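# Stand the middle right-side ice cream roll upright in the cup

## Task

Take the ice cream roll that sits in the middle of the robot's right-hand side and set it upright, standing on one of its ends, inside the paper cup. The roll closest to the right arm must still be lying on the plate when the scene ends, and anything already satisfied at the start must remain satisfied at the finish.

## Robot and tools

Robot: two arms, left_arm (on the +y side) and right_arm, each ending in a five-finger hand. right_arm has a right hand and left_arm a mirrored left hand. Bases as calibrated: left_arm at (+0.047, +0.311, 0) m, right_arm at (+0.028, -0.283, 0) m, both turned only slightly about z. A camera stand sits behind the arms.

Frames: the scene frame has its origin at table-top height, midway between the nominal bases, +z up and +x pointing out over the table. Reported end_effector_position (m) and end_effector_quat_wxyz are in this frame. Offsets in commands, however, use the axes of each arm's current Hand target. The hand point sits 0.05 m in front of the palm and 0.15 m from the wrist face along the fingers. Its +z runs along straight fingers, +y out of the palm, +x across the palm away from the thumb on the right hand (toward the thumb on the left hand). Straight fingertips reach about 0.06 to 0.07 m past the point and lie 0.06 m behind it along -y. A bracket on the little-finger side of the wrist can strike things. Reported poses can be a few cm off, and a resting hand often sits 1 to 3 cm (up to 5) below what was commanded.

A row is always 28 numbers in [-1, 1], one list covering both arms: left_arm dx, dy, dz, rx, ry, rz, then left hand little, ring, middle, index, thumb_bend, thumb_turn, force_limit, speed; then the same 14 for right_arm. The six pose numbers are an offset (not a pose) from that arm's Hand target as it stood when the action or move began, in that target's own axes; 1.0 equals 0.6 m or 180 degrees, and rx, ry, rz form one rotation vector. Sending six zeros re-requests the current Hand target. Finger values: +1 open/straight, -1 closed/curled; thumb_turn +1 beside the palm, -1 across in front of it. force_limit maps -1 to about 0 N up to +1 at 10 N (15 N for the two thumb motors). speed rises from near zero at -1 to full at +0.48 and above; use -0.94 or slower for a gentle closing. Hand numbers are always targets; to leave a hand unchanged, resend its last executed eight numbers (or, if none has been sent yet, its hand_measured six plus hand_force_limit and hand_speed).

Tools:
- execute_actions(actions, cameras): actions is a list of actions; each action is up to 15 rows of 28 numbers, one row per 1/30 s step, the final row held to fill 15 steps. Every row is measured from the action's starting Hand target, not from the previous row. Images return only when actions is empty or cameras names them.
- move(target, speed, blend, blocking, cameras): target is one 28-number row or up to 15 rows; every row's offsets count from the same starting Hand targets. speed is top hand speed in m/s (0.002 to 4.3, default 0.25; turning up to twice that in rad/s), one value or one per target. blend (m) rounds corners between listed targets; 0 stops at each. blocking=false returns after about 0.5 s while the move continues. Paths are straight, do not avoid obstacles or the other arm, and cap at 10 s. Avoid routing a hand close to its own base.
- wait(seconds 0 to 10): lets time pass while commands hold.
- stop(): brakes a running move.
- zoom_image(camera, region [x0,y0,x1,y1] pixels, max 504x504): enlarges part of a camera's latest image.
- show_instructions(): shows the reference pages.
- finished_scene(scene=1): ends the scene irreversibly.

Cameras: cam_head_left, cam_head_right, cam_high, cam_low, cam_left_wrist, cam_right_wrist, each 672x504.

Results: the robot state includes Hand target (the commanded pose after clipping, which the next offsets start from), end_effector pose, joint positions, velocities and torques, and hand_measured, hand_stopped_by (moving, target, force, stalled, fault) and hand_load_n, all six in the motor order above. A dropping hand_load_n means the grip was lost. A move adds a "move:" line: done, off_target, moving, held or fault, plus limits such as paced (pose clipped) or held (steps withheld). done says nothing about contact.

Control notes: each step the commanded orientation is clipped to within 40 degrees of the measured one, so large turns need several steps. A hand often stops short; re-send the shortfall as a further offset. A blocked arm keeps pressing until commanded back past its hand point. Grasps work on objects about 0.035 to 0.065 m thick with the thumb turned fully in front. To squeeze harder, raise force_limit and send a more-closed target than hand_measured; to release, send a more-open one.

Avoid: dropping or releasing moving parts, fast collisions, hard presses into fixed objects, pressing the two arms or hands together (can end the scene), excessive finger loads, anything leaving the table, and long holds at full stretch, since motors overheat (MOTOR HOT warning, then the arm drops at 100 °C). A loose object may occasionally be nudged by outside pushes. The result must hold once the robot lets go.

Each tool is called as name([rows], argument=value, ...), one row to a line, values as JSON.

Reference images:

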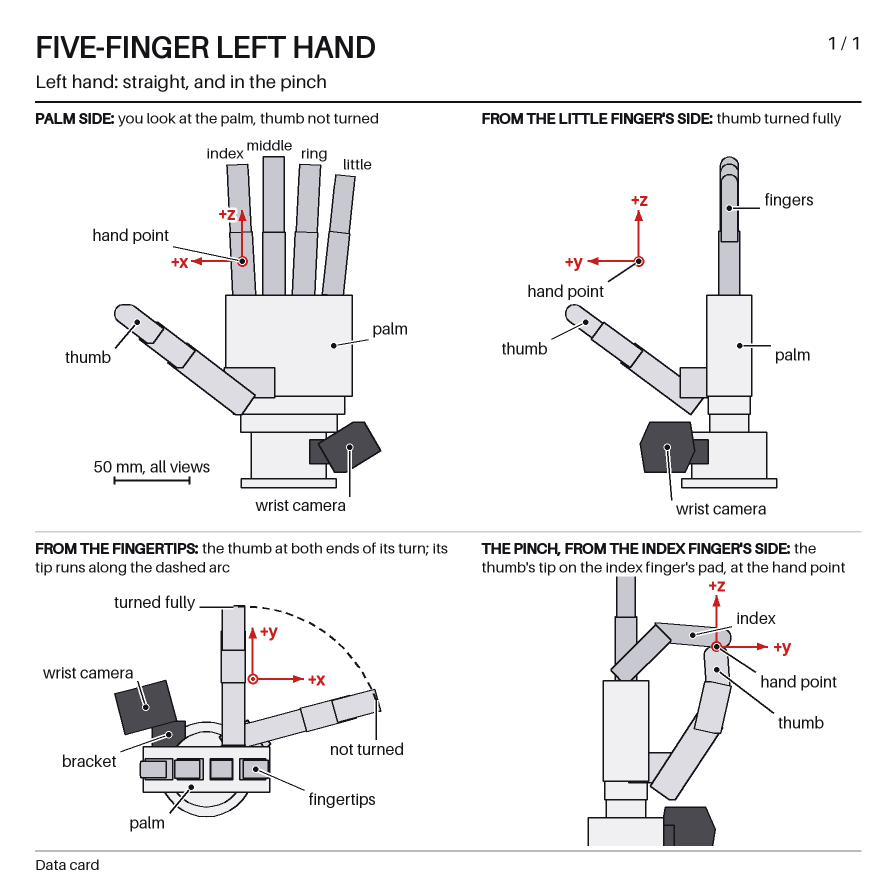

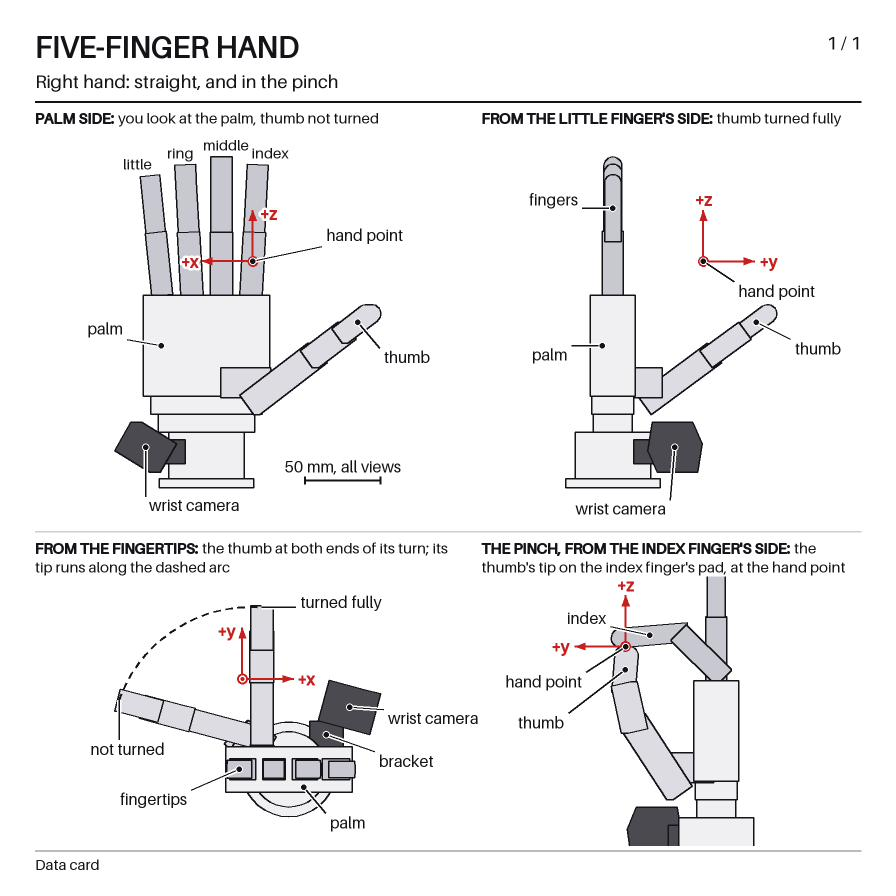

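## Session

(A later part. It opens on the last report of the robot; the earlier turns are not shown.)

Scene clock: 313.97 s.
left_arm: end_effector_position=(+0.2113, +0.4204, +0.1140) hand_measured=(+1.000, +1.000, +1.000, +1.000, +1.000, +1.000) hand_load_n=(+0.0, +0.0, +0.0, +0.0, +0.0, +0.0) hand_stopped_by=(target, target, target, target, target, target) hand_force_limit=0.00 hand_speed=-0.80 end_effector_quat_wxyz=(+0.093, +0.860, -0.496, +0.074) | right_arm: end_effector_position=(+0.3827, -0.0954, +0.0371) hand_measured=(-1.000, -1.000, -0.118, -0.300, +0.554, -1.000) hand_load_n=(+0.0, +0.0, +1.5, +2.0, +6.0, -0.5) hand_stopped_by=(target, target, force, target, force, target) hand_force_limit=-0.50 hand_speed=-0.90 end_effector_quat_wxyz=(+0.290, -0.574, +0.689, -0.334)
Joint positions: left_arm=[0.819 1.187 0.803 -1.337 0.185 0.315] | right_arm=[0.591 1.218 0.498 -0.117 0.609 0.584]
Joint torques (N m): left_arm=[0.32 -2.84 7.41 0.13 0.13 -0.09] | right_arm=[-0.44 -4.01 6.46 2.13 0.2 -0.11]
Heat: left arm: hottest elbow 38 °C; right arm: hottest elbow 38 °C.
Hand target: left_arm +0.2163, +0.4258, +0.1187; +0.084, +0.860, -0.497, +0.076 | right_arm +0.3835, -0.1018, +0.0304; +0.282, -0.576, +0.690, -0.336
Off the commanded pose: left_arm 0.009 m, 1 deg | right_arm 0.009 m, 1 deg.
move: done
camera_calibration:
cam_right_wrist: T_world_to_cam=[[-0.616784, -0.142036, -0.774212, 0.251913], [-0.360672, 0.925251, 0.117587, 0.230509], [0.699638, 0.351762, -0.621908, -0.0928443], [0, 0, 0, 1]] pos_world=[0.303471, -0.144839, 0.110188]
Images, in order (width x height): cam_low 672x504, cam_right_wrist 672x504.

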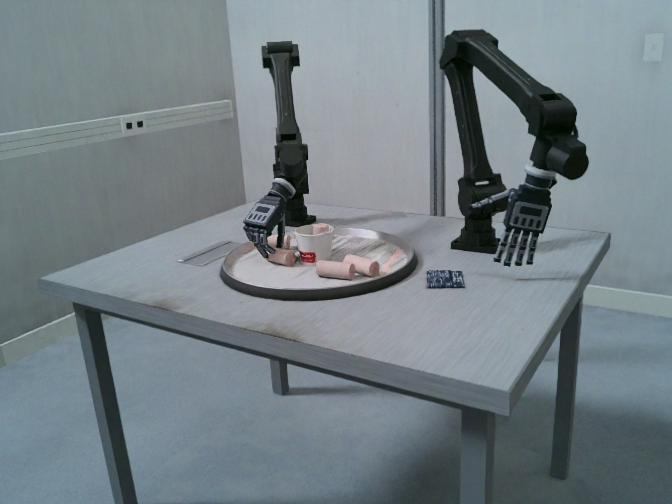

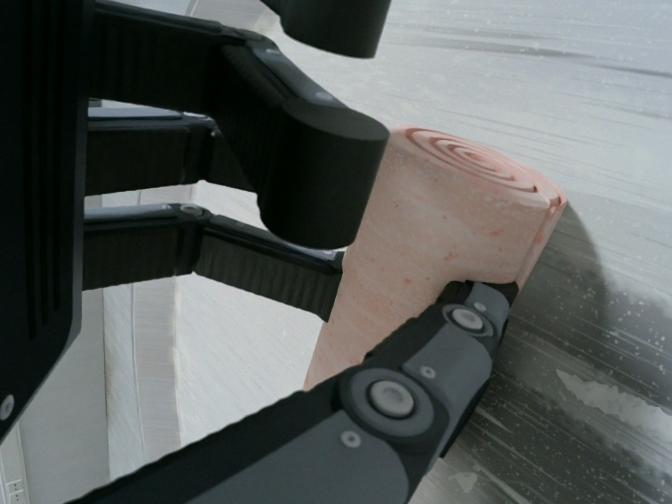

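move(target=[0,0,0,0,0,0,1,1,1,1,1,1,0,-0.8,0,-0.059,-0.046,0,0,0,-1,-1,-0.3,-0.3,-0.1,-1,-0.5,-0.9], cameras=["cam_right_wrist","cam_low","cam_high","cam_head_left"], speed=0.06)

zoom_image(camera="cam_low", region=[230, 190, 350, 290])

zoom_image(camera="cam_high", region=[340, 120, 480, 260])

Scene clock: 320.40 s.
left_arm: end_effector_position=(+0.2113, +0.4204, +0.1140) hand_measured=(+1.000, +1.000, +1.000, +1.000, +1.000, +1.000) hand_load_n=(+0.0, +0.0, +0.0, +0.0, +0.0, +0.0) hand_stopped_by=(target, target, target, target, target, target) hand_force_limit=0.00 hand_speed=-0.80 end_effector_quat_wxyz=(+0.093, +0.860, -0.496, +0.074) | right_arm: end_effector_position=(+0.3676, -0.1067, +0.0556) hand_measured=(-1.000, -1.000, -0.120, -0.300, +0.554, -1.000) hand_load_n=(+0.0, +0.0, +0.0, +0.0, +0.0, +0.0) hand_stopped_by=(target, target, force, target, force, target) hand_force_limit=-0.50 hand_speed=-0.90 end_effector_quat_wxyz=(+0.268, -0.585, +0.689, -0.333)
Joint positions: left_arm=[0.819 1.187 0.803 -1.337 0.185 0.315] | right_arm=[0.591 1.126 0.517 -0.275 0.609 0.583]
Joint torques (N m): left_arm=[0.32 -2.9 7.32 0.14 0.13 -0.09] | right_arm=[-0.56 -4.54 10.7 1.17 0.25 -0.11]
Heat: left arm: hottest elbow 39 °C; right arm: hottest elbow 38 °C.
Hand target: left_arm +0.2163, +0.4258, +0.1187; +0.084, +0.860, -0.497, +0.076 | right_arm +0.3834, -0.1019, +0.0752; +0.281, -0.576, +0.690, -0.336
Off the commanded pose: left_arm 0.009 m, 1 deg | right_arm 0.026 m, 2 deg.
move: off_target (right_arm)
camera_calibration:
cam_right_wrist: T_world_to_cam=[[-0.645458, -0.16412, -0.745954, 0.261879], [-0.357322, 0.928061, 0.104997, 0.232906], [0.675059, 0.334317, -0.657668, -0.0576266], [0, 0, 0, 1]] pos_world=[0.291156, -0.153906, 0.132996]
Images, in order (width x height): cam_head_left 672x504, cam_high 672x504, cam_low 672x504, cam_right_wrist 672x504.

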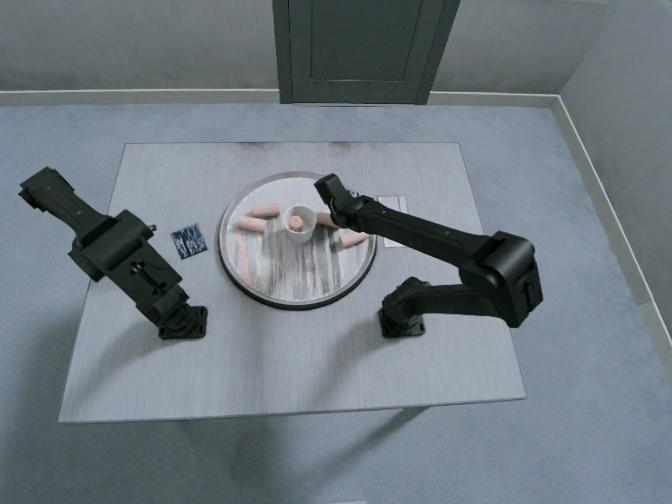

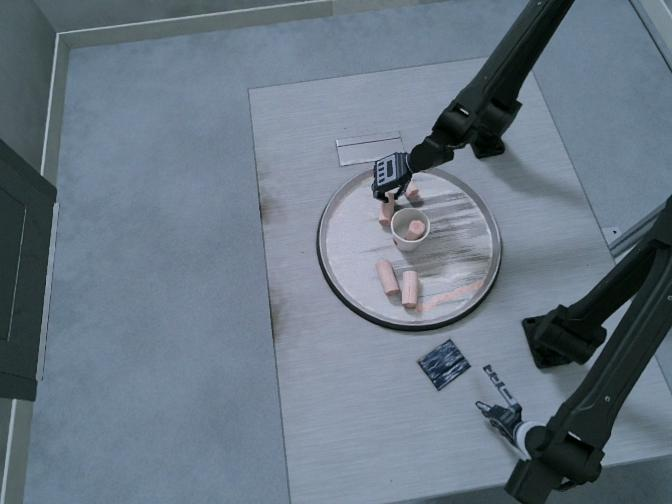

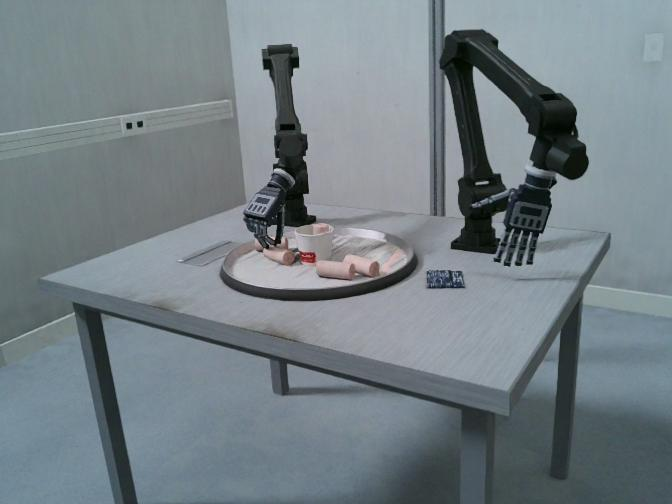

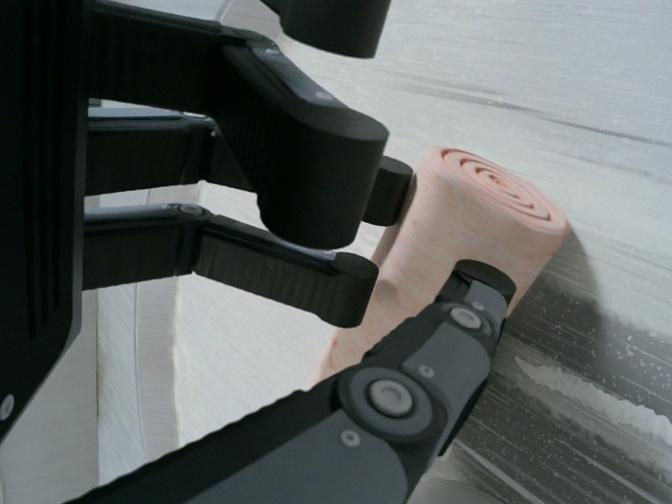

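Scaled by 4.200 from the camera's 672x504 image, which has a finer 960x720 frame.

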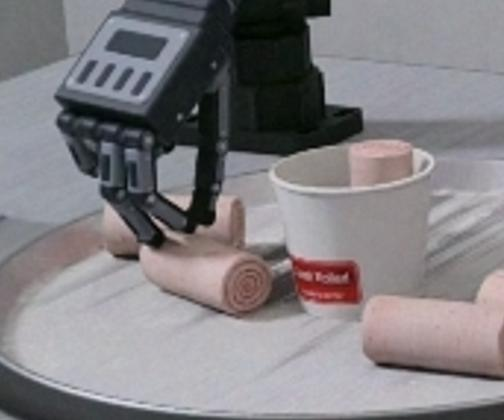

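Scaled by 3.600 from the camera's 672x504 image, which has a finer 960x720 frame.

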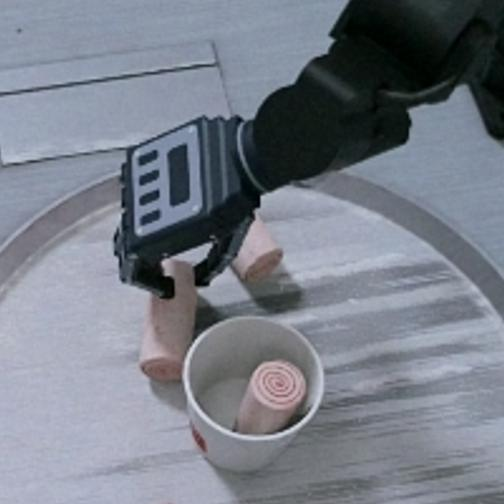

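move(target=[0,0,0,0,0,0,1,1,1,1,1,1,0,-0.8,0,-0.07,-0.055,0.072,0,0,-1,-1,0.6,0.6,0.6,-1,-0.5,0.3], cameras=["cam_right_wrist","cam_low","cam_high","cam_head_left"], speed=0.15)

zoom_image(camera="cam_low", region=[230, 190, 350, 290])

zoom_image(camera="cam_high", region=[340, 120, 480, 260])

zoom_image(camera="cam_head_left", region=[270, 170, 390, 270])

Scene clock: 348.47 s.
left_arm: end_effector_position=(+0.2113, +0.4204, +0.1140) hand_measured=(+1.000, +1.000, +1.000, +1.000, +1.000, +1.000) hand_load_n=(+0.0, +0.0, +0.0, +0.0, +0.0, +0.0) hand_stopped_by=(target, target, target, target, target, target) hand_force_limit=0.00 hand_speed=-0.80 end_effector_quat_wxyz=(+0.093, +0.860, -0.496, +0.074) | right_arm: end_effector_position=(+0.3851, -0.1063, +0.1275) hand_measured=(-1.000, -1.000, +0.600, +0.600, +0.600, -1.000) hand_load_n=(+0.0, +0.0, +0.0, +0.0, +0.0, +0.0) hand_stopped_by=(target, target, target, target, target, target) hand_force_limit=-0.50 hand_speed=0.30 end_effector_quat_wxyz=(+0.339, -0.536, +0.654, -0.411)
Joint positions: left_arm=[0.819 1.187 0.803 -1.337 0.185 0.315] | right_arm=[0.655 0.989 0.517 -0.187 0.787 0.503]
Joint torques (N m): left_arm=[0.21 -2.9 7.36 0.12 0.14 -0.09] | right_arm=[1.96 -3.37 7.79 2.48 0.43 -0.11]
Heat: left arm: hottest elbow 39 °C; right arm: hottest elbow 39 °C.
Hand target: left_arm +0.2163, +0.4258, +0.1187; +0.084, +0.860, -0.497, +0.076 | right_arm +0.3833, -0.1019, +0.1287; +0.345, -0.541, +0.647, -0.412
Off the commanded pose: left_arm 0.009 m, 1 deg | right_arm 0.005 m, 1 deg.
move: done
camera_calibration:
cam_right_wrist: T_world_to_cam=[[-0.452917, -0.171129, -0.874975, 0.268418], [-0.349945, 0.936768, -0.00207159, 0.243086], [0.820003, 0.305255, -0.484164, -0.103368], [0, 0, 0, 1]] pos_world=[0.291399, -0.150227, 0.185316]
Images, in order (width x height): cam_head_left 672x504, cam_high 672x504, cam_low 672x504, cam_right_wrist 672x504.

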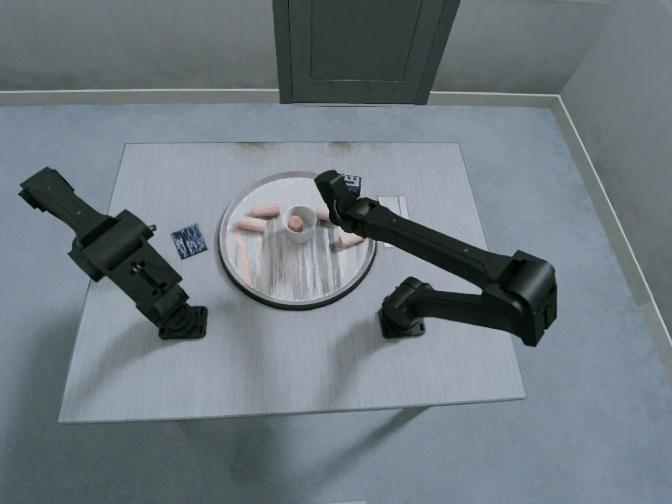

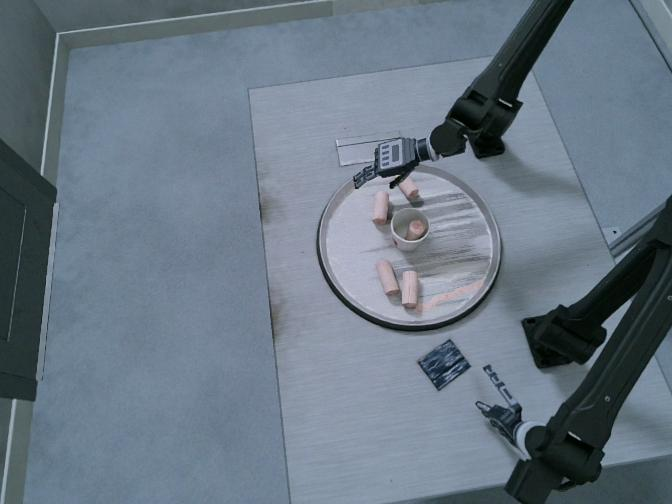

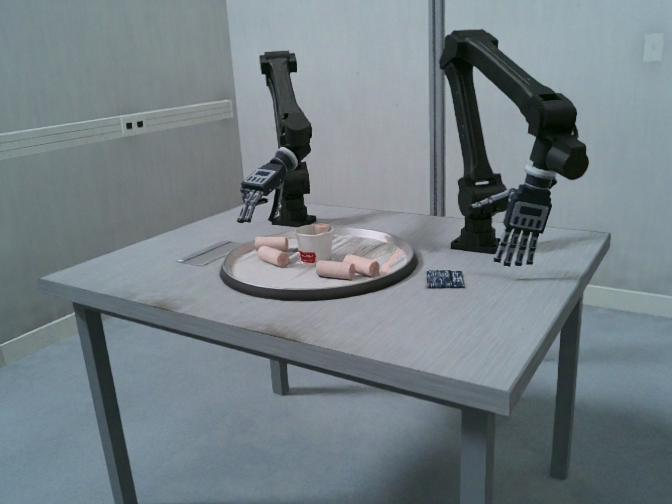

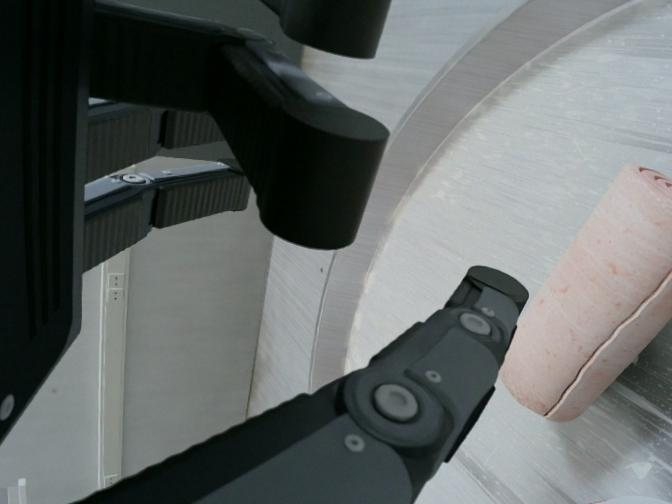

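Scaled by 4.200 from the camera's 672x504 image, which has a finer 960x720 frame.

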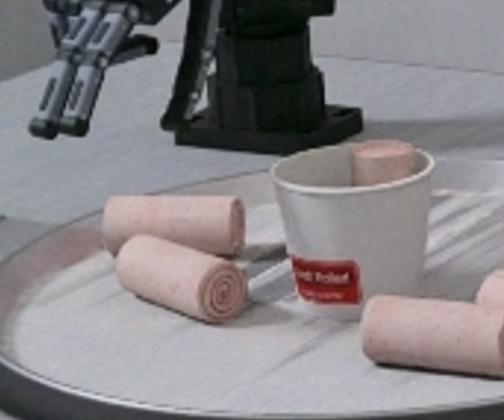

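Scaled by 3.600 from the camera's 672x504 image, which has a finer 960x720 frame.

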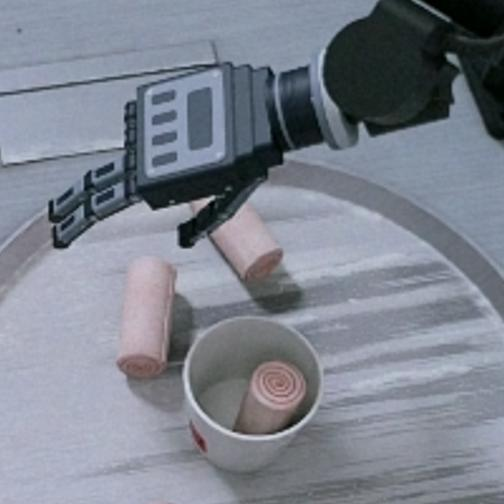

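Scaled by 4.200 from the camera's 672x504 image, which has a finer 960x720 frame.

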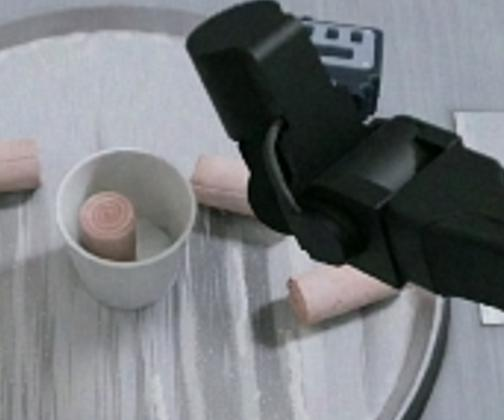

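move(target=[0,0,0,0,0,0,1,1,1,1,1,1,0,-0.8,0,0.132,0.043,0,0,0,-1,-1,0.55,0.55,0.45,-1,-0.5,0.3], cameras=["cam_right_wrist","cam_low","cam_high"], speed=0.12)

zoom_image(camera="cam_low", region=[230, 190, 350, 290])

zoom_image(camera="cam_high", region=[340, 120, 480, 260])

Scene clock: 373.43 s.
left_arm: end_effector_position=(+0.2113, +0.4204, +0.1140) hand_measured=(+1.000, +1.000, +1.000, +1.000, +1.000, +1.000) hand_load_n=(+0.0, +0.0, +0.0, +0.0, +0.0, +0.0) hand_stopped_by=(target, target, target, target, target, target) hand_force_limit=0.00 hand_speed=-0.80 end_effector_quat_wxyz=(+0.093, +0.860, -0.496, +0.074) | right_arm: end_effector_position=(+0.3749, -0.1059, +0.0463) hand_measured=(-1.000, -1.000, +0.550, +0.550, +0.450, -1.000) hand_load_n=(+0.0, +0.0, +0.0, +0.0, +0.0, +0.0) hand_stopped_by=(target, target, target, target, target, target) hand_force_limit=-0.50 hand_speed=0.30 end_effector_quat_wxyz=(+0.337, -0.542, +0.648, -0.415)
Joint positions: left_arm=[0.819 1.187 0.803 -1.337 0.185 0.315] | right_arm=[0.684 1.18 0.372 0.139 0.81 0.506]
Joint torques (N m): left_arm=[0.32 -2.96 7.35 0.13 0.14 -0.07] | right_arm=[2.08 -3.55 6.3 2.5 0.46 0.11]
Heat: left arm: hottest elbow 39 °C; right arm: hottest elbow 38 °C.
Hand target: left_arm +0.2163, +0.4258, +0.1187; +0.084, +0.860, -0.497, +0.076 | right_arm +0.3734, -0.1000, +0.0461; +0.345, -0.541, +0.647, -0.412
Off the commanded pose: left_arm 0.009 m, 1 deg | right_arm 0.006 m, 1 deg.
move: done
camera_calibration:
cam_right_wrist: T_world_to_cam=[[-0.450432, -0.189783, -0.872407, 0.189773], [-0.358832, 0.933234, -0.0177465, 0.242676], [0.817527, 0.305054, -0.488459, -0.133286], [0, 0, 0, 1]] pos_world=[0.281524, -0.149798, 0.104762]
Images, in order (width x height): cam_high 672x504, cam_low 672x504, cam_right_wrist 672x504.

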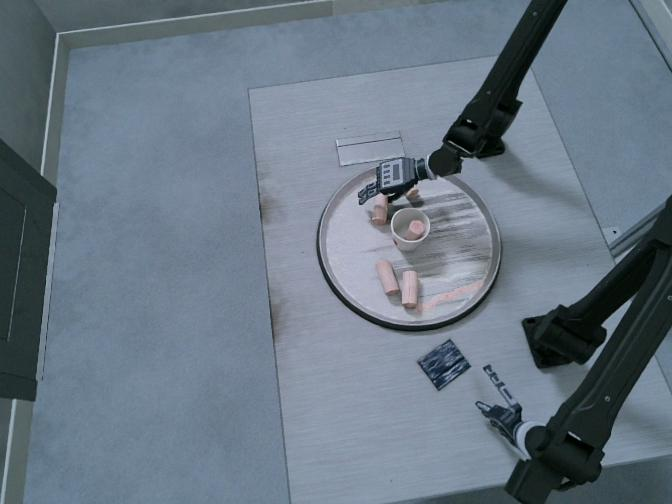

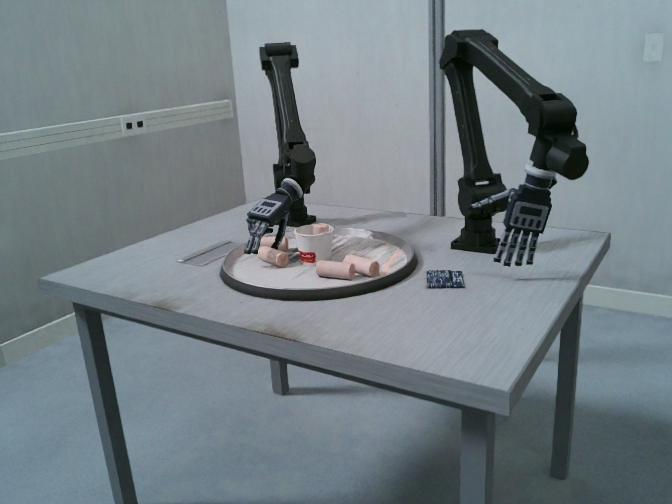

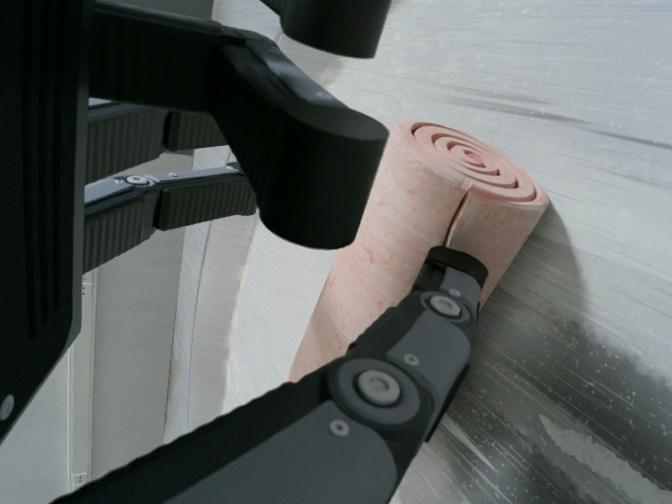

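Scaled by 4.200 from the camera's 672x504 image, which has a finer 960x720 frame.

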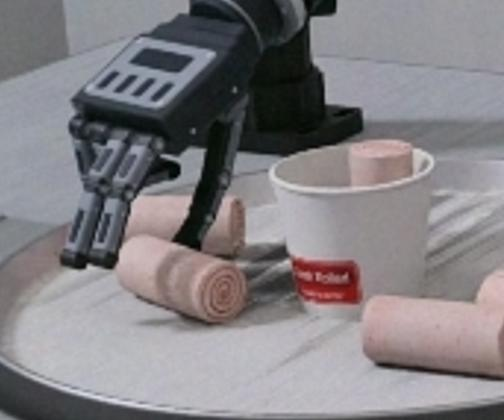

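Scaled by 3.600 from the camera's 672x504 image, which has a finer 960x720 frame.

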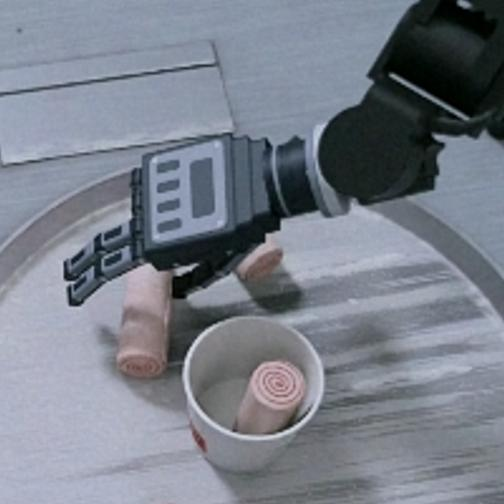

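move(target=[0,0,0,0,0,0,1,1,1,1,1,1,0,-0.8,0.0105,0.029,0.001,0,0,0,-1,-1,0.55,0.55,0.5,-1,-0.5,0.3], cameras=["cam_right_wrist","cam_low","cam_high"], speed=0.08)

zoom_image(camera="cam_low", region=[230, 190, 350, 290])

zoom_image(camera="cam_high", region=[340, 120, 480, 260])

Scene clock: 400.87 s.
left_arm: end_effector_position=(+0.2113, +0.4204, +0.1140) hand_measured=(+1.000, +1.000, +1.000, +1.000, +1.000, +1.000) hand_load_n=(+0.0, +0.0, +0.0, +0.0, +0.0, +0.0) hand_stopped_by=(target, target, target, target, target, target) hand_force_limit=0.00 hand_speed=-0.80 end_effector_quat_wxyz=(+0.093, +0.860, -0.496, +0.074) | right_arm: end_effector_position=(+0.3681, -0.1099, +0.0329) hand_measured=(-1.000, -1.000, +0.550, +0.550, +0.500, -1.000) hand_load_n=(+0.0, +0.0, +0.0, +0.0, +0.0, +0.0) hand_stopped_by=(target, target, target, target, target, target) hand_force_limit=-0.50 hand_speed=0.30 end_effector_quat_wxyz=(+0.340, -0.540, +0.648, -0.415)
Joint positions: left_arm=[0.819 1.187 0.803 -1.337 0.185 0.315] | right_arm=[0.691 1.206 0.332 0.207 0.816 0.511]
Joint torques (N m): left_arm=[0.26 -2.96 7.36 0.13 0.14 -0.09] | right_arm=[2.08 -3.02 5.81 2.48 0.45 0.11]
Heat: left arm: hottest elbow 39 °C; right arm: hottest elbow 37 °C.
Hand target: left_arm +0.2163, +0.4258, +0.1187; +0.084, +0.860, -0.497, +0.076 | right_arm +0.3655, -0.1049, +0.0300; +0.345, -0.541, +0.647, -0.412
Off the commanded pose: left_arm 0.009 m, 1 deg | right_arm 0.006 m, 1 deg.
move: done
camera_calibration:
cam_right_wrist: T_world_to_cam=[[-0.445482, -0.185424, -0.875879, 0.173057], [-0.358581, 0.933375, -0.0152177, 0.24353], [0.820345, 0.307294, -0.482291, -0.134067], [0, 0, 0, 1]] pos_world=[0.2744, -0.154018, 0.0906235]
Images, in order (width x height): cam_high 672x504, cam_low 672x504, cam_right_wrist 672x504.

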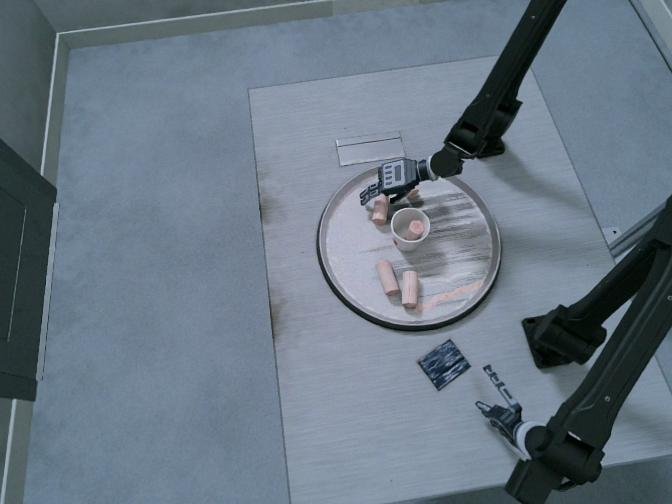

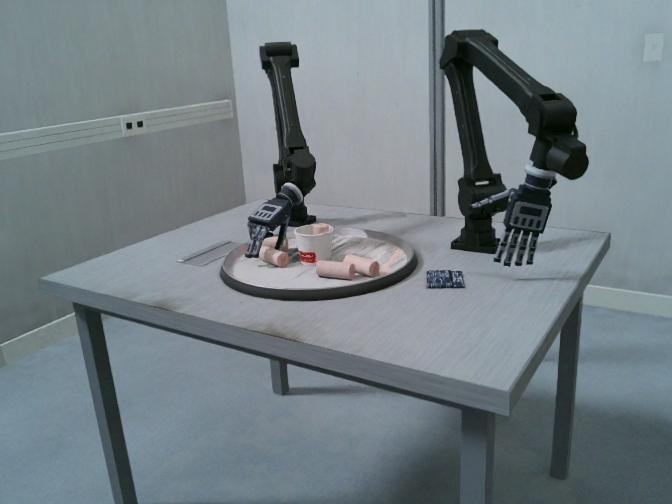

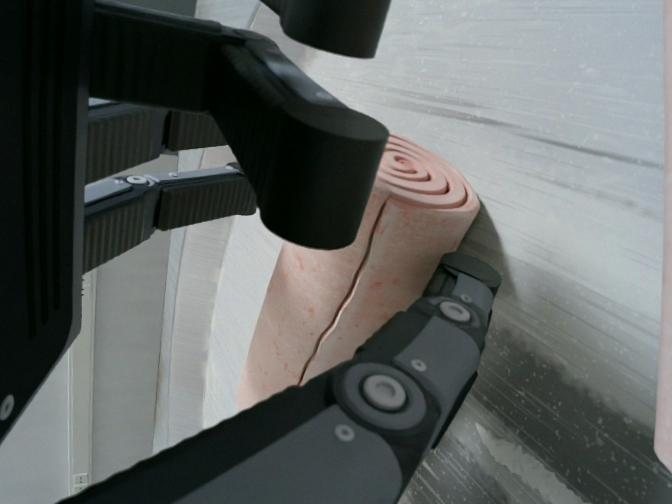

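Scaled by 4.200 from the camera's 672x504 image, which has a finer 960x720 frame.

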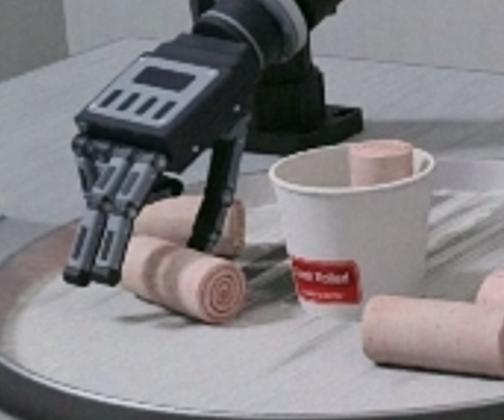

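Scaled by 3.600 from the camera's 672x504 image, which has a finer 960x720 frame.

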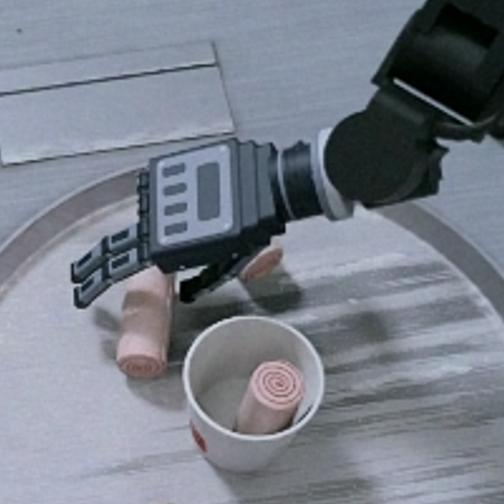

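move(target=[0,0,0,0,0,0,1,1,1,1,1,1,0,-0.8,0.002,0.013,0.005,0,0,0,-1,-1,0.55,0.55,0.5,-1,-0.5,0.3], cameras=[], speed=0.08)

move(target=[0,0,0,0,0,0,1,1,1,1,1,1,0,-0.8,0,0,0,0,0,0,-1,-1,0.2,0.2,0.5,-1,-0.5,-0.9], cameras=["cam_right_wrist","cam_low"], speed=0.08)

zoom_image(camera="cam_low", region=[230, 190, 350, 290])

Scene clock: 415.23 s.
left_arm: end_effector_position=(+0.2113, +0.4204, +0.1140) hand_measured=(+1.000, +1.000, +1.000, +1.000, +1.000, +1.000) hand_load_n=(+0.0, +0.0, +0.0, +0.0, +0.0, +0.0) hand_stopped_by=(target, target, target, target, target, target) hand_force_limit=0.00 hand_speed=-0.80 end_effector_quat_wxyz=(+0.093, +0.860, -0.496, +0.074) | right_arm: end_effector_position=(+0.3676, -0.1103, +0.0250) hand_measured=(-1.000, -1.000, +0.550, +0.550, +0.500, -1.000) hand_load_n=(+0.0, +0.0, +0.0, +0.0, +0.0, +0.0) hand_stopped_by=(target, target, target, target, target, target) hand_force_limit=-0.50 hand_speed=0.30 end_effector_quat_wxyz=(+0.341, -0.540, +0.648, -0.415)
Joint positions: left_arm=[0.819 1.187 0.803 -1.337 0.185 0.315] | right_arm=[0.691 1.237 0.321 0.251 0.816 0.511]
Joint torques (N m): left_arm=[0.21 -3.02 7.39 0.13 0.13 -0.08] | right_arm=[2.08 -3.14 5.48 2.48 0.43 0.1]
Heat: left arm: hottest elbow 39 °C; right arm: hottest elbow 37 °C.
Hand target: left_arm +0.2163, +0.4258, +0.1187; +0.084, +0.860, -0.497, +0.076 | right_arm +0.3647, -0.1060, +0.0217; +0.345, -0.541, +0.647, -0.412
Off the commanded pose: left_arm 0.009 m, 1 deg | right_arm 0.006 m, 1 deg.
move: done
No camera images: "cameras" was empty.

Scene clock: 416.77 s.
left_arm: end_effector_position=(+0.2113, +0.4204, +0.1140) hand_measured=(+1.000, +1.000, +1.000, +1.000, +1.000, +1.000) hand_load_n=(+0.0, +0.0, +0.0, +0.0, +0.0, +0.0) hand_stopped_by=(target, target, target, target, target, target) hand_force_limit=0.00 hand_speed=-0.80 end_effector_quat_wxyz=(+0.093, +0.860, -0.496, +0.074) | right_arm: end_effector_position=(+0.3676, -0.1103, +0.0250) hand_measured=(-1.000, -1.000, +0.200, +0.200, +0.500, -1.000) hand_load_n=(+0.0, +0.0, +0.0, +0.0, +0.0, +0.0) hand_stopped_by=(target, target, target, target, target, target) hand_force_limit=-0.50 hand_speed=-0.90 end_effector_quat_wxyz=(+0.341, -0.540, +0.648, -0.415)
Joint positions: left_arm=[0.819 1.187 0.803 -1.337 0.185 0.315] | right_arm=[0.691 1.237 0.321 0.251 0.816 0.511]
Joint torques (N m): left_arm=[0.03 -2.9 7.36 0.18 0.15 -0.09] | right_arm=[2.02 -3.14 5.46 2.47 0.42 0.1]
Heat: left arm: hottest elbow 39 °C; right arm: hottest elbow 37 °C.
Hand target: left_arm +0.2163, +0.4258, +0.1187; +0.084, +0.860, -0.497, +0.076 | right_arm +0.3647, -0.1060, +0.0217; +0.345, -0.541, +0.647, -0.412
Off the commanded pose: left_arm 0.009 m, 1 deg | right_arm 0.006 m, 1 deg.
move: done
camera_calibration:
cam_right_wrist: T_world_to_cam=[[-0.444207, -0.184231, -0.876778, 0.165631], [-0.358587, 0.933384, -0.0144522, 0.243639], [0.821033, 0.307981, -0.480679, -0.137576], [0, 0, 0, 1]] pos_world=[0.273894, -0.154523, 0.0826134]
Images, in order (width x height): cam_low 672x504, cam_right_wrist 672x504.

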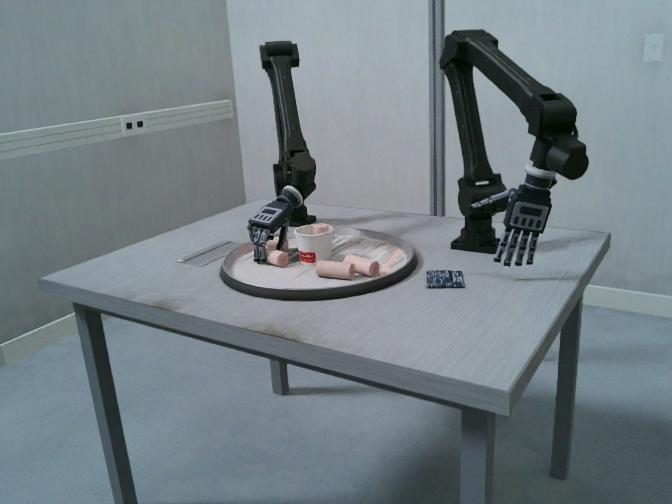

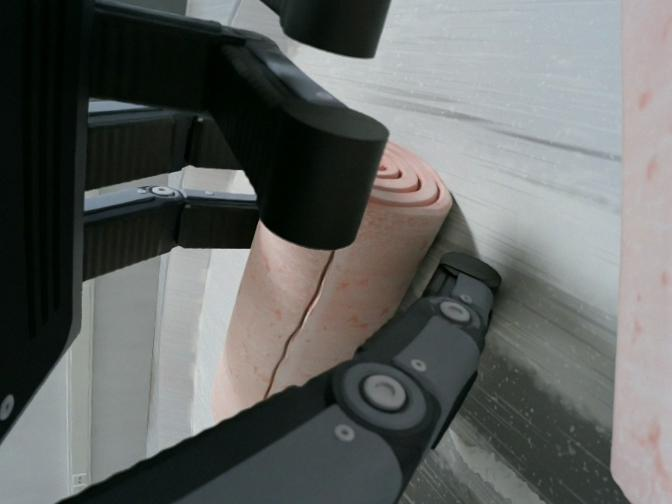

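Scaled by 4.200 from the camera's 672x504 image, which has a finer 960x720 frame.

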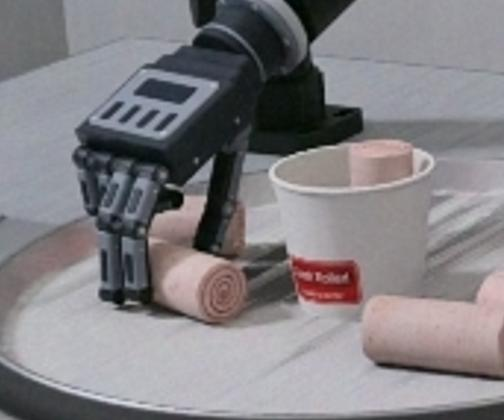

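move(target=[0,0,0,0,0,0,1,1,1,1,1,1,0,-0.8,0,0,0,0,0,0,-1,-1,0.05,0.05,0.3,-1,-0.5,-0.9], cameras=["cam_right_wrist","cam_low"], speed=0.08)

zoom_image(camera="cam_low", region=[230, 190, 350, 290])

Scene clock: 425.23 s.
left_arm: end_effector_position=(+0.2113, +0.4204, +0.1140) hand_measured=(+1.000, +1.000, +1.000, +1.000, +1.000, +1.000) hand_load_n=(+0.0, +0.0, +0.0, +0.0, +0.0, +0.0) hand_stopped_by=(target, target, target, target, target, target) hand_force_limit=0.00 hand_speed=-0.80 end_effector_quat_wxyz=(+0.093, +0.860, -0.496, +0.074) | right_arm: end_effector_position=(+0.3676, -0.1104, +0.0249) hand_measured=(-1.000, -1.000, +0.050, +0.050, +0.368, -1.000) hand_load_n=(+0.0, +0.0, +0.5, +2.5, +4.0, -0.5) hand_stopped_by=(target, target, target, target, force, target) hand_force_limit=-0.50 hand_speed=-0.90 end_effector_quat_wxyz=(+0.341, -0.540, +0.648, -0.415)
Joint positions: left_arm=[0.819 1.187 0.803 -1.337 0.185 0.315] | right_arm=[0.691 1.237 0.321 0.251 0.816 0.512]
Joint torques (N m): left_arm=[0.26 -2.9 7.38 0.13 0.14 -0.09] | right_arm=[1.96 -3.14 5.48 2.47 0.42 0.1]
Heat: left arm: hottest elbow 39 °C; right arm: hottest elbow 37 °C.
Hand target: left_arm +0.2163, +0.4258, +0.1187; +0.084, +0.860, -0.497, +0.076 | right_arm +0.3647, -0.1060, +0.0216; +0.345, -0.541, +0.647, -0.412
Off the commanded pose: left_arm 0.009 m, 1 deg | right_arm 0.006 m, 1 deg.
move: done
camera_calibration:
cam_right_wrist: T_world_to_cam=[[-0.444481, -0.184099, -0.876667, 0.165631], [-0.358442, 0.933443, -0.0142867, 0.243593], [0.820948, 0.307884, -0.480886, -0.137598], [0, 0, 0, 1]] pos_world=[0.273895, -0.154523, 0.0825143]
Images, in order (width x height): cam_low 672x504, cam_right_wrist 672x504.

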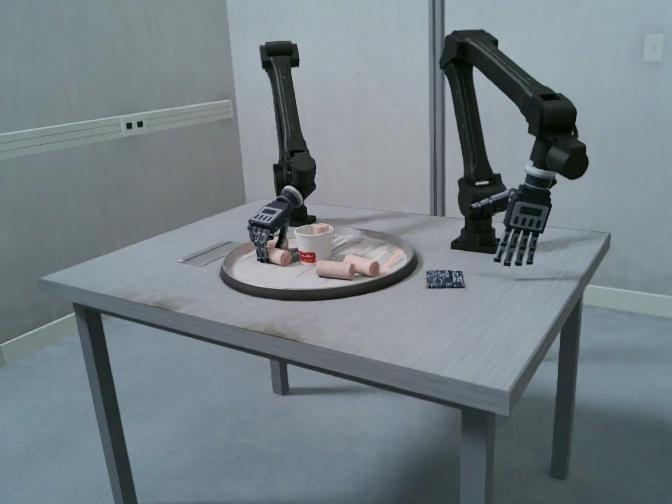

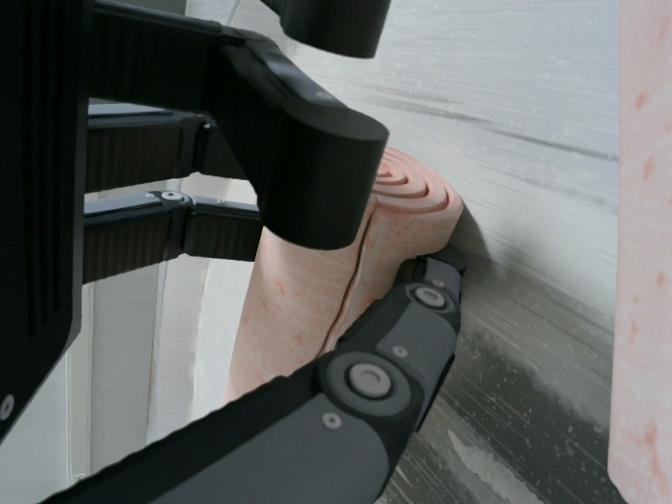

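Scaled by 4.200 from the camera's 672x504 image, which has a finer 960x720 frame.

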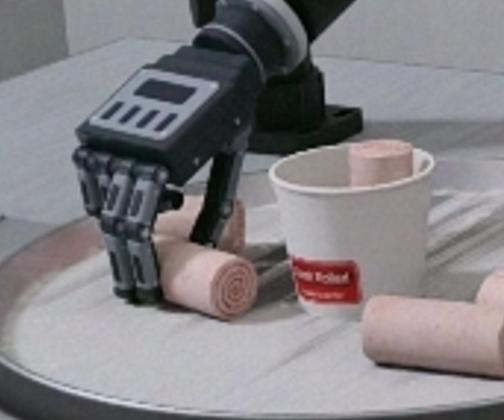

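move(target=[0,0,0,0,0,0,1,1,1,1,1,1,0,-0.8,0,0,0,0,0,0,-1,-1,-0.2,-0.1,0.15,-1,-0.2,-0.9], cameras=["cam_right_wrist"], speed=0.08)

Scene clock: 428.73 s.
left_arm: end_effector_position=(+0.2113, +0.4204, +0.1140) hand_measured=(+1.000, +1.000, +1.000, +1.000, +1.000, +1.000) hand_load_n=(+0.0, +0.0, +0.5, +0.0, -0.5, +0.0) hand_stopped_by=(target, target, target, target, target, target) hand_force_limit=0.00 hand_speed=-0.80 end_effector_quat_wxyz=(+0.093, +0.860, -0.496, +0.074) | right_arm: end_effector_position=(+0.3676, -0.1104, +0.0249) hand_measured=(-1.000, -1.000, -0.032, +0.006, +0.358, -1.000) hand_load_n=(+0.0, +0.0, +4.0, +3.0, +9.0, +0.5) hand_stopped_by=(target, target, force, force, force, target) hand_force_limit=-0.20 hand_speed=-0.90 end_effector_quat_wxyz=(+0.341, -0.540, +0.648, -0.415)
Joint positions: left_arm=[0.819 1.187 0.803 -1.337 0.185 0.315] | right_arm=[0.691 1.237 0.321 0.251 0.816 0.512]
Joint torques (N m): left_arm=[0.32 -2.78 7.39 0.09 0.15 -0.09] | right_arm=[2.02 -3.14 5.48 2.44 0.42 0.1]
Heat: left arm: hottest elbow 39 °C; right arm: hottest elbow 37 °C.
Hand target: left_arm +0.2163, +0.4258, +0.1187; +0.084, +0.860, -0.497, +0.076 | right_arm +0.3647, -0.1060, +0.0217; +0.345, -0.541, +0.647, -0.412
Off the commanded pose: left_arm 0.009 m, 1 deg | right_arm 0.006 m, 1 deg.
move: done
camera_calibration:
cam_right_wrist: T_world_to_cam=[[-0.444481, -0.184099, -0.876667, 0.165631], [-0.358442, 0.933443, -0.0142867, 0.243593], [0.820948, 0.307884, -0.480886, -0.137598], [0, 0, 0, 1]] pos_world=[0.273895, -0.154523, 0.0825143]
Images, in order (width x height): cam_right_wrist 672x504.

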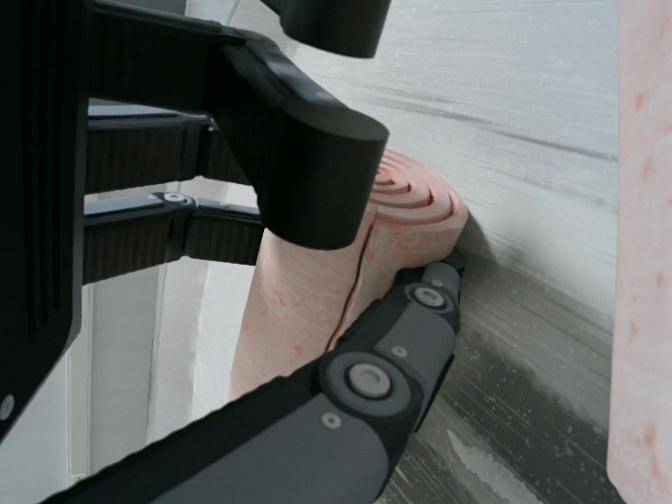

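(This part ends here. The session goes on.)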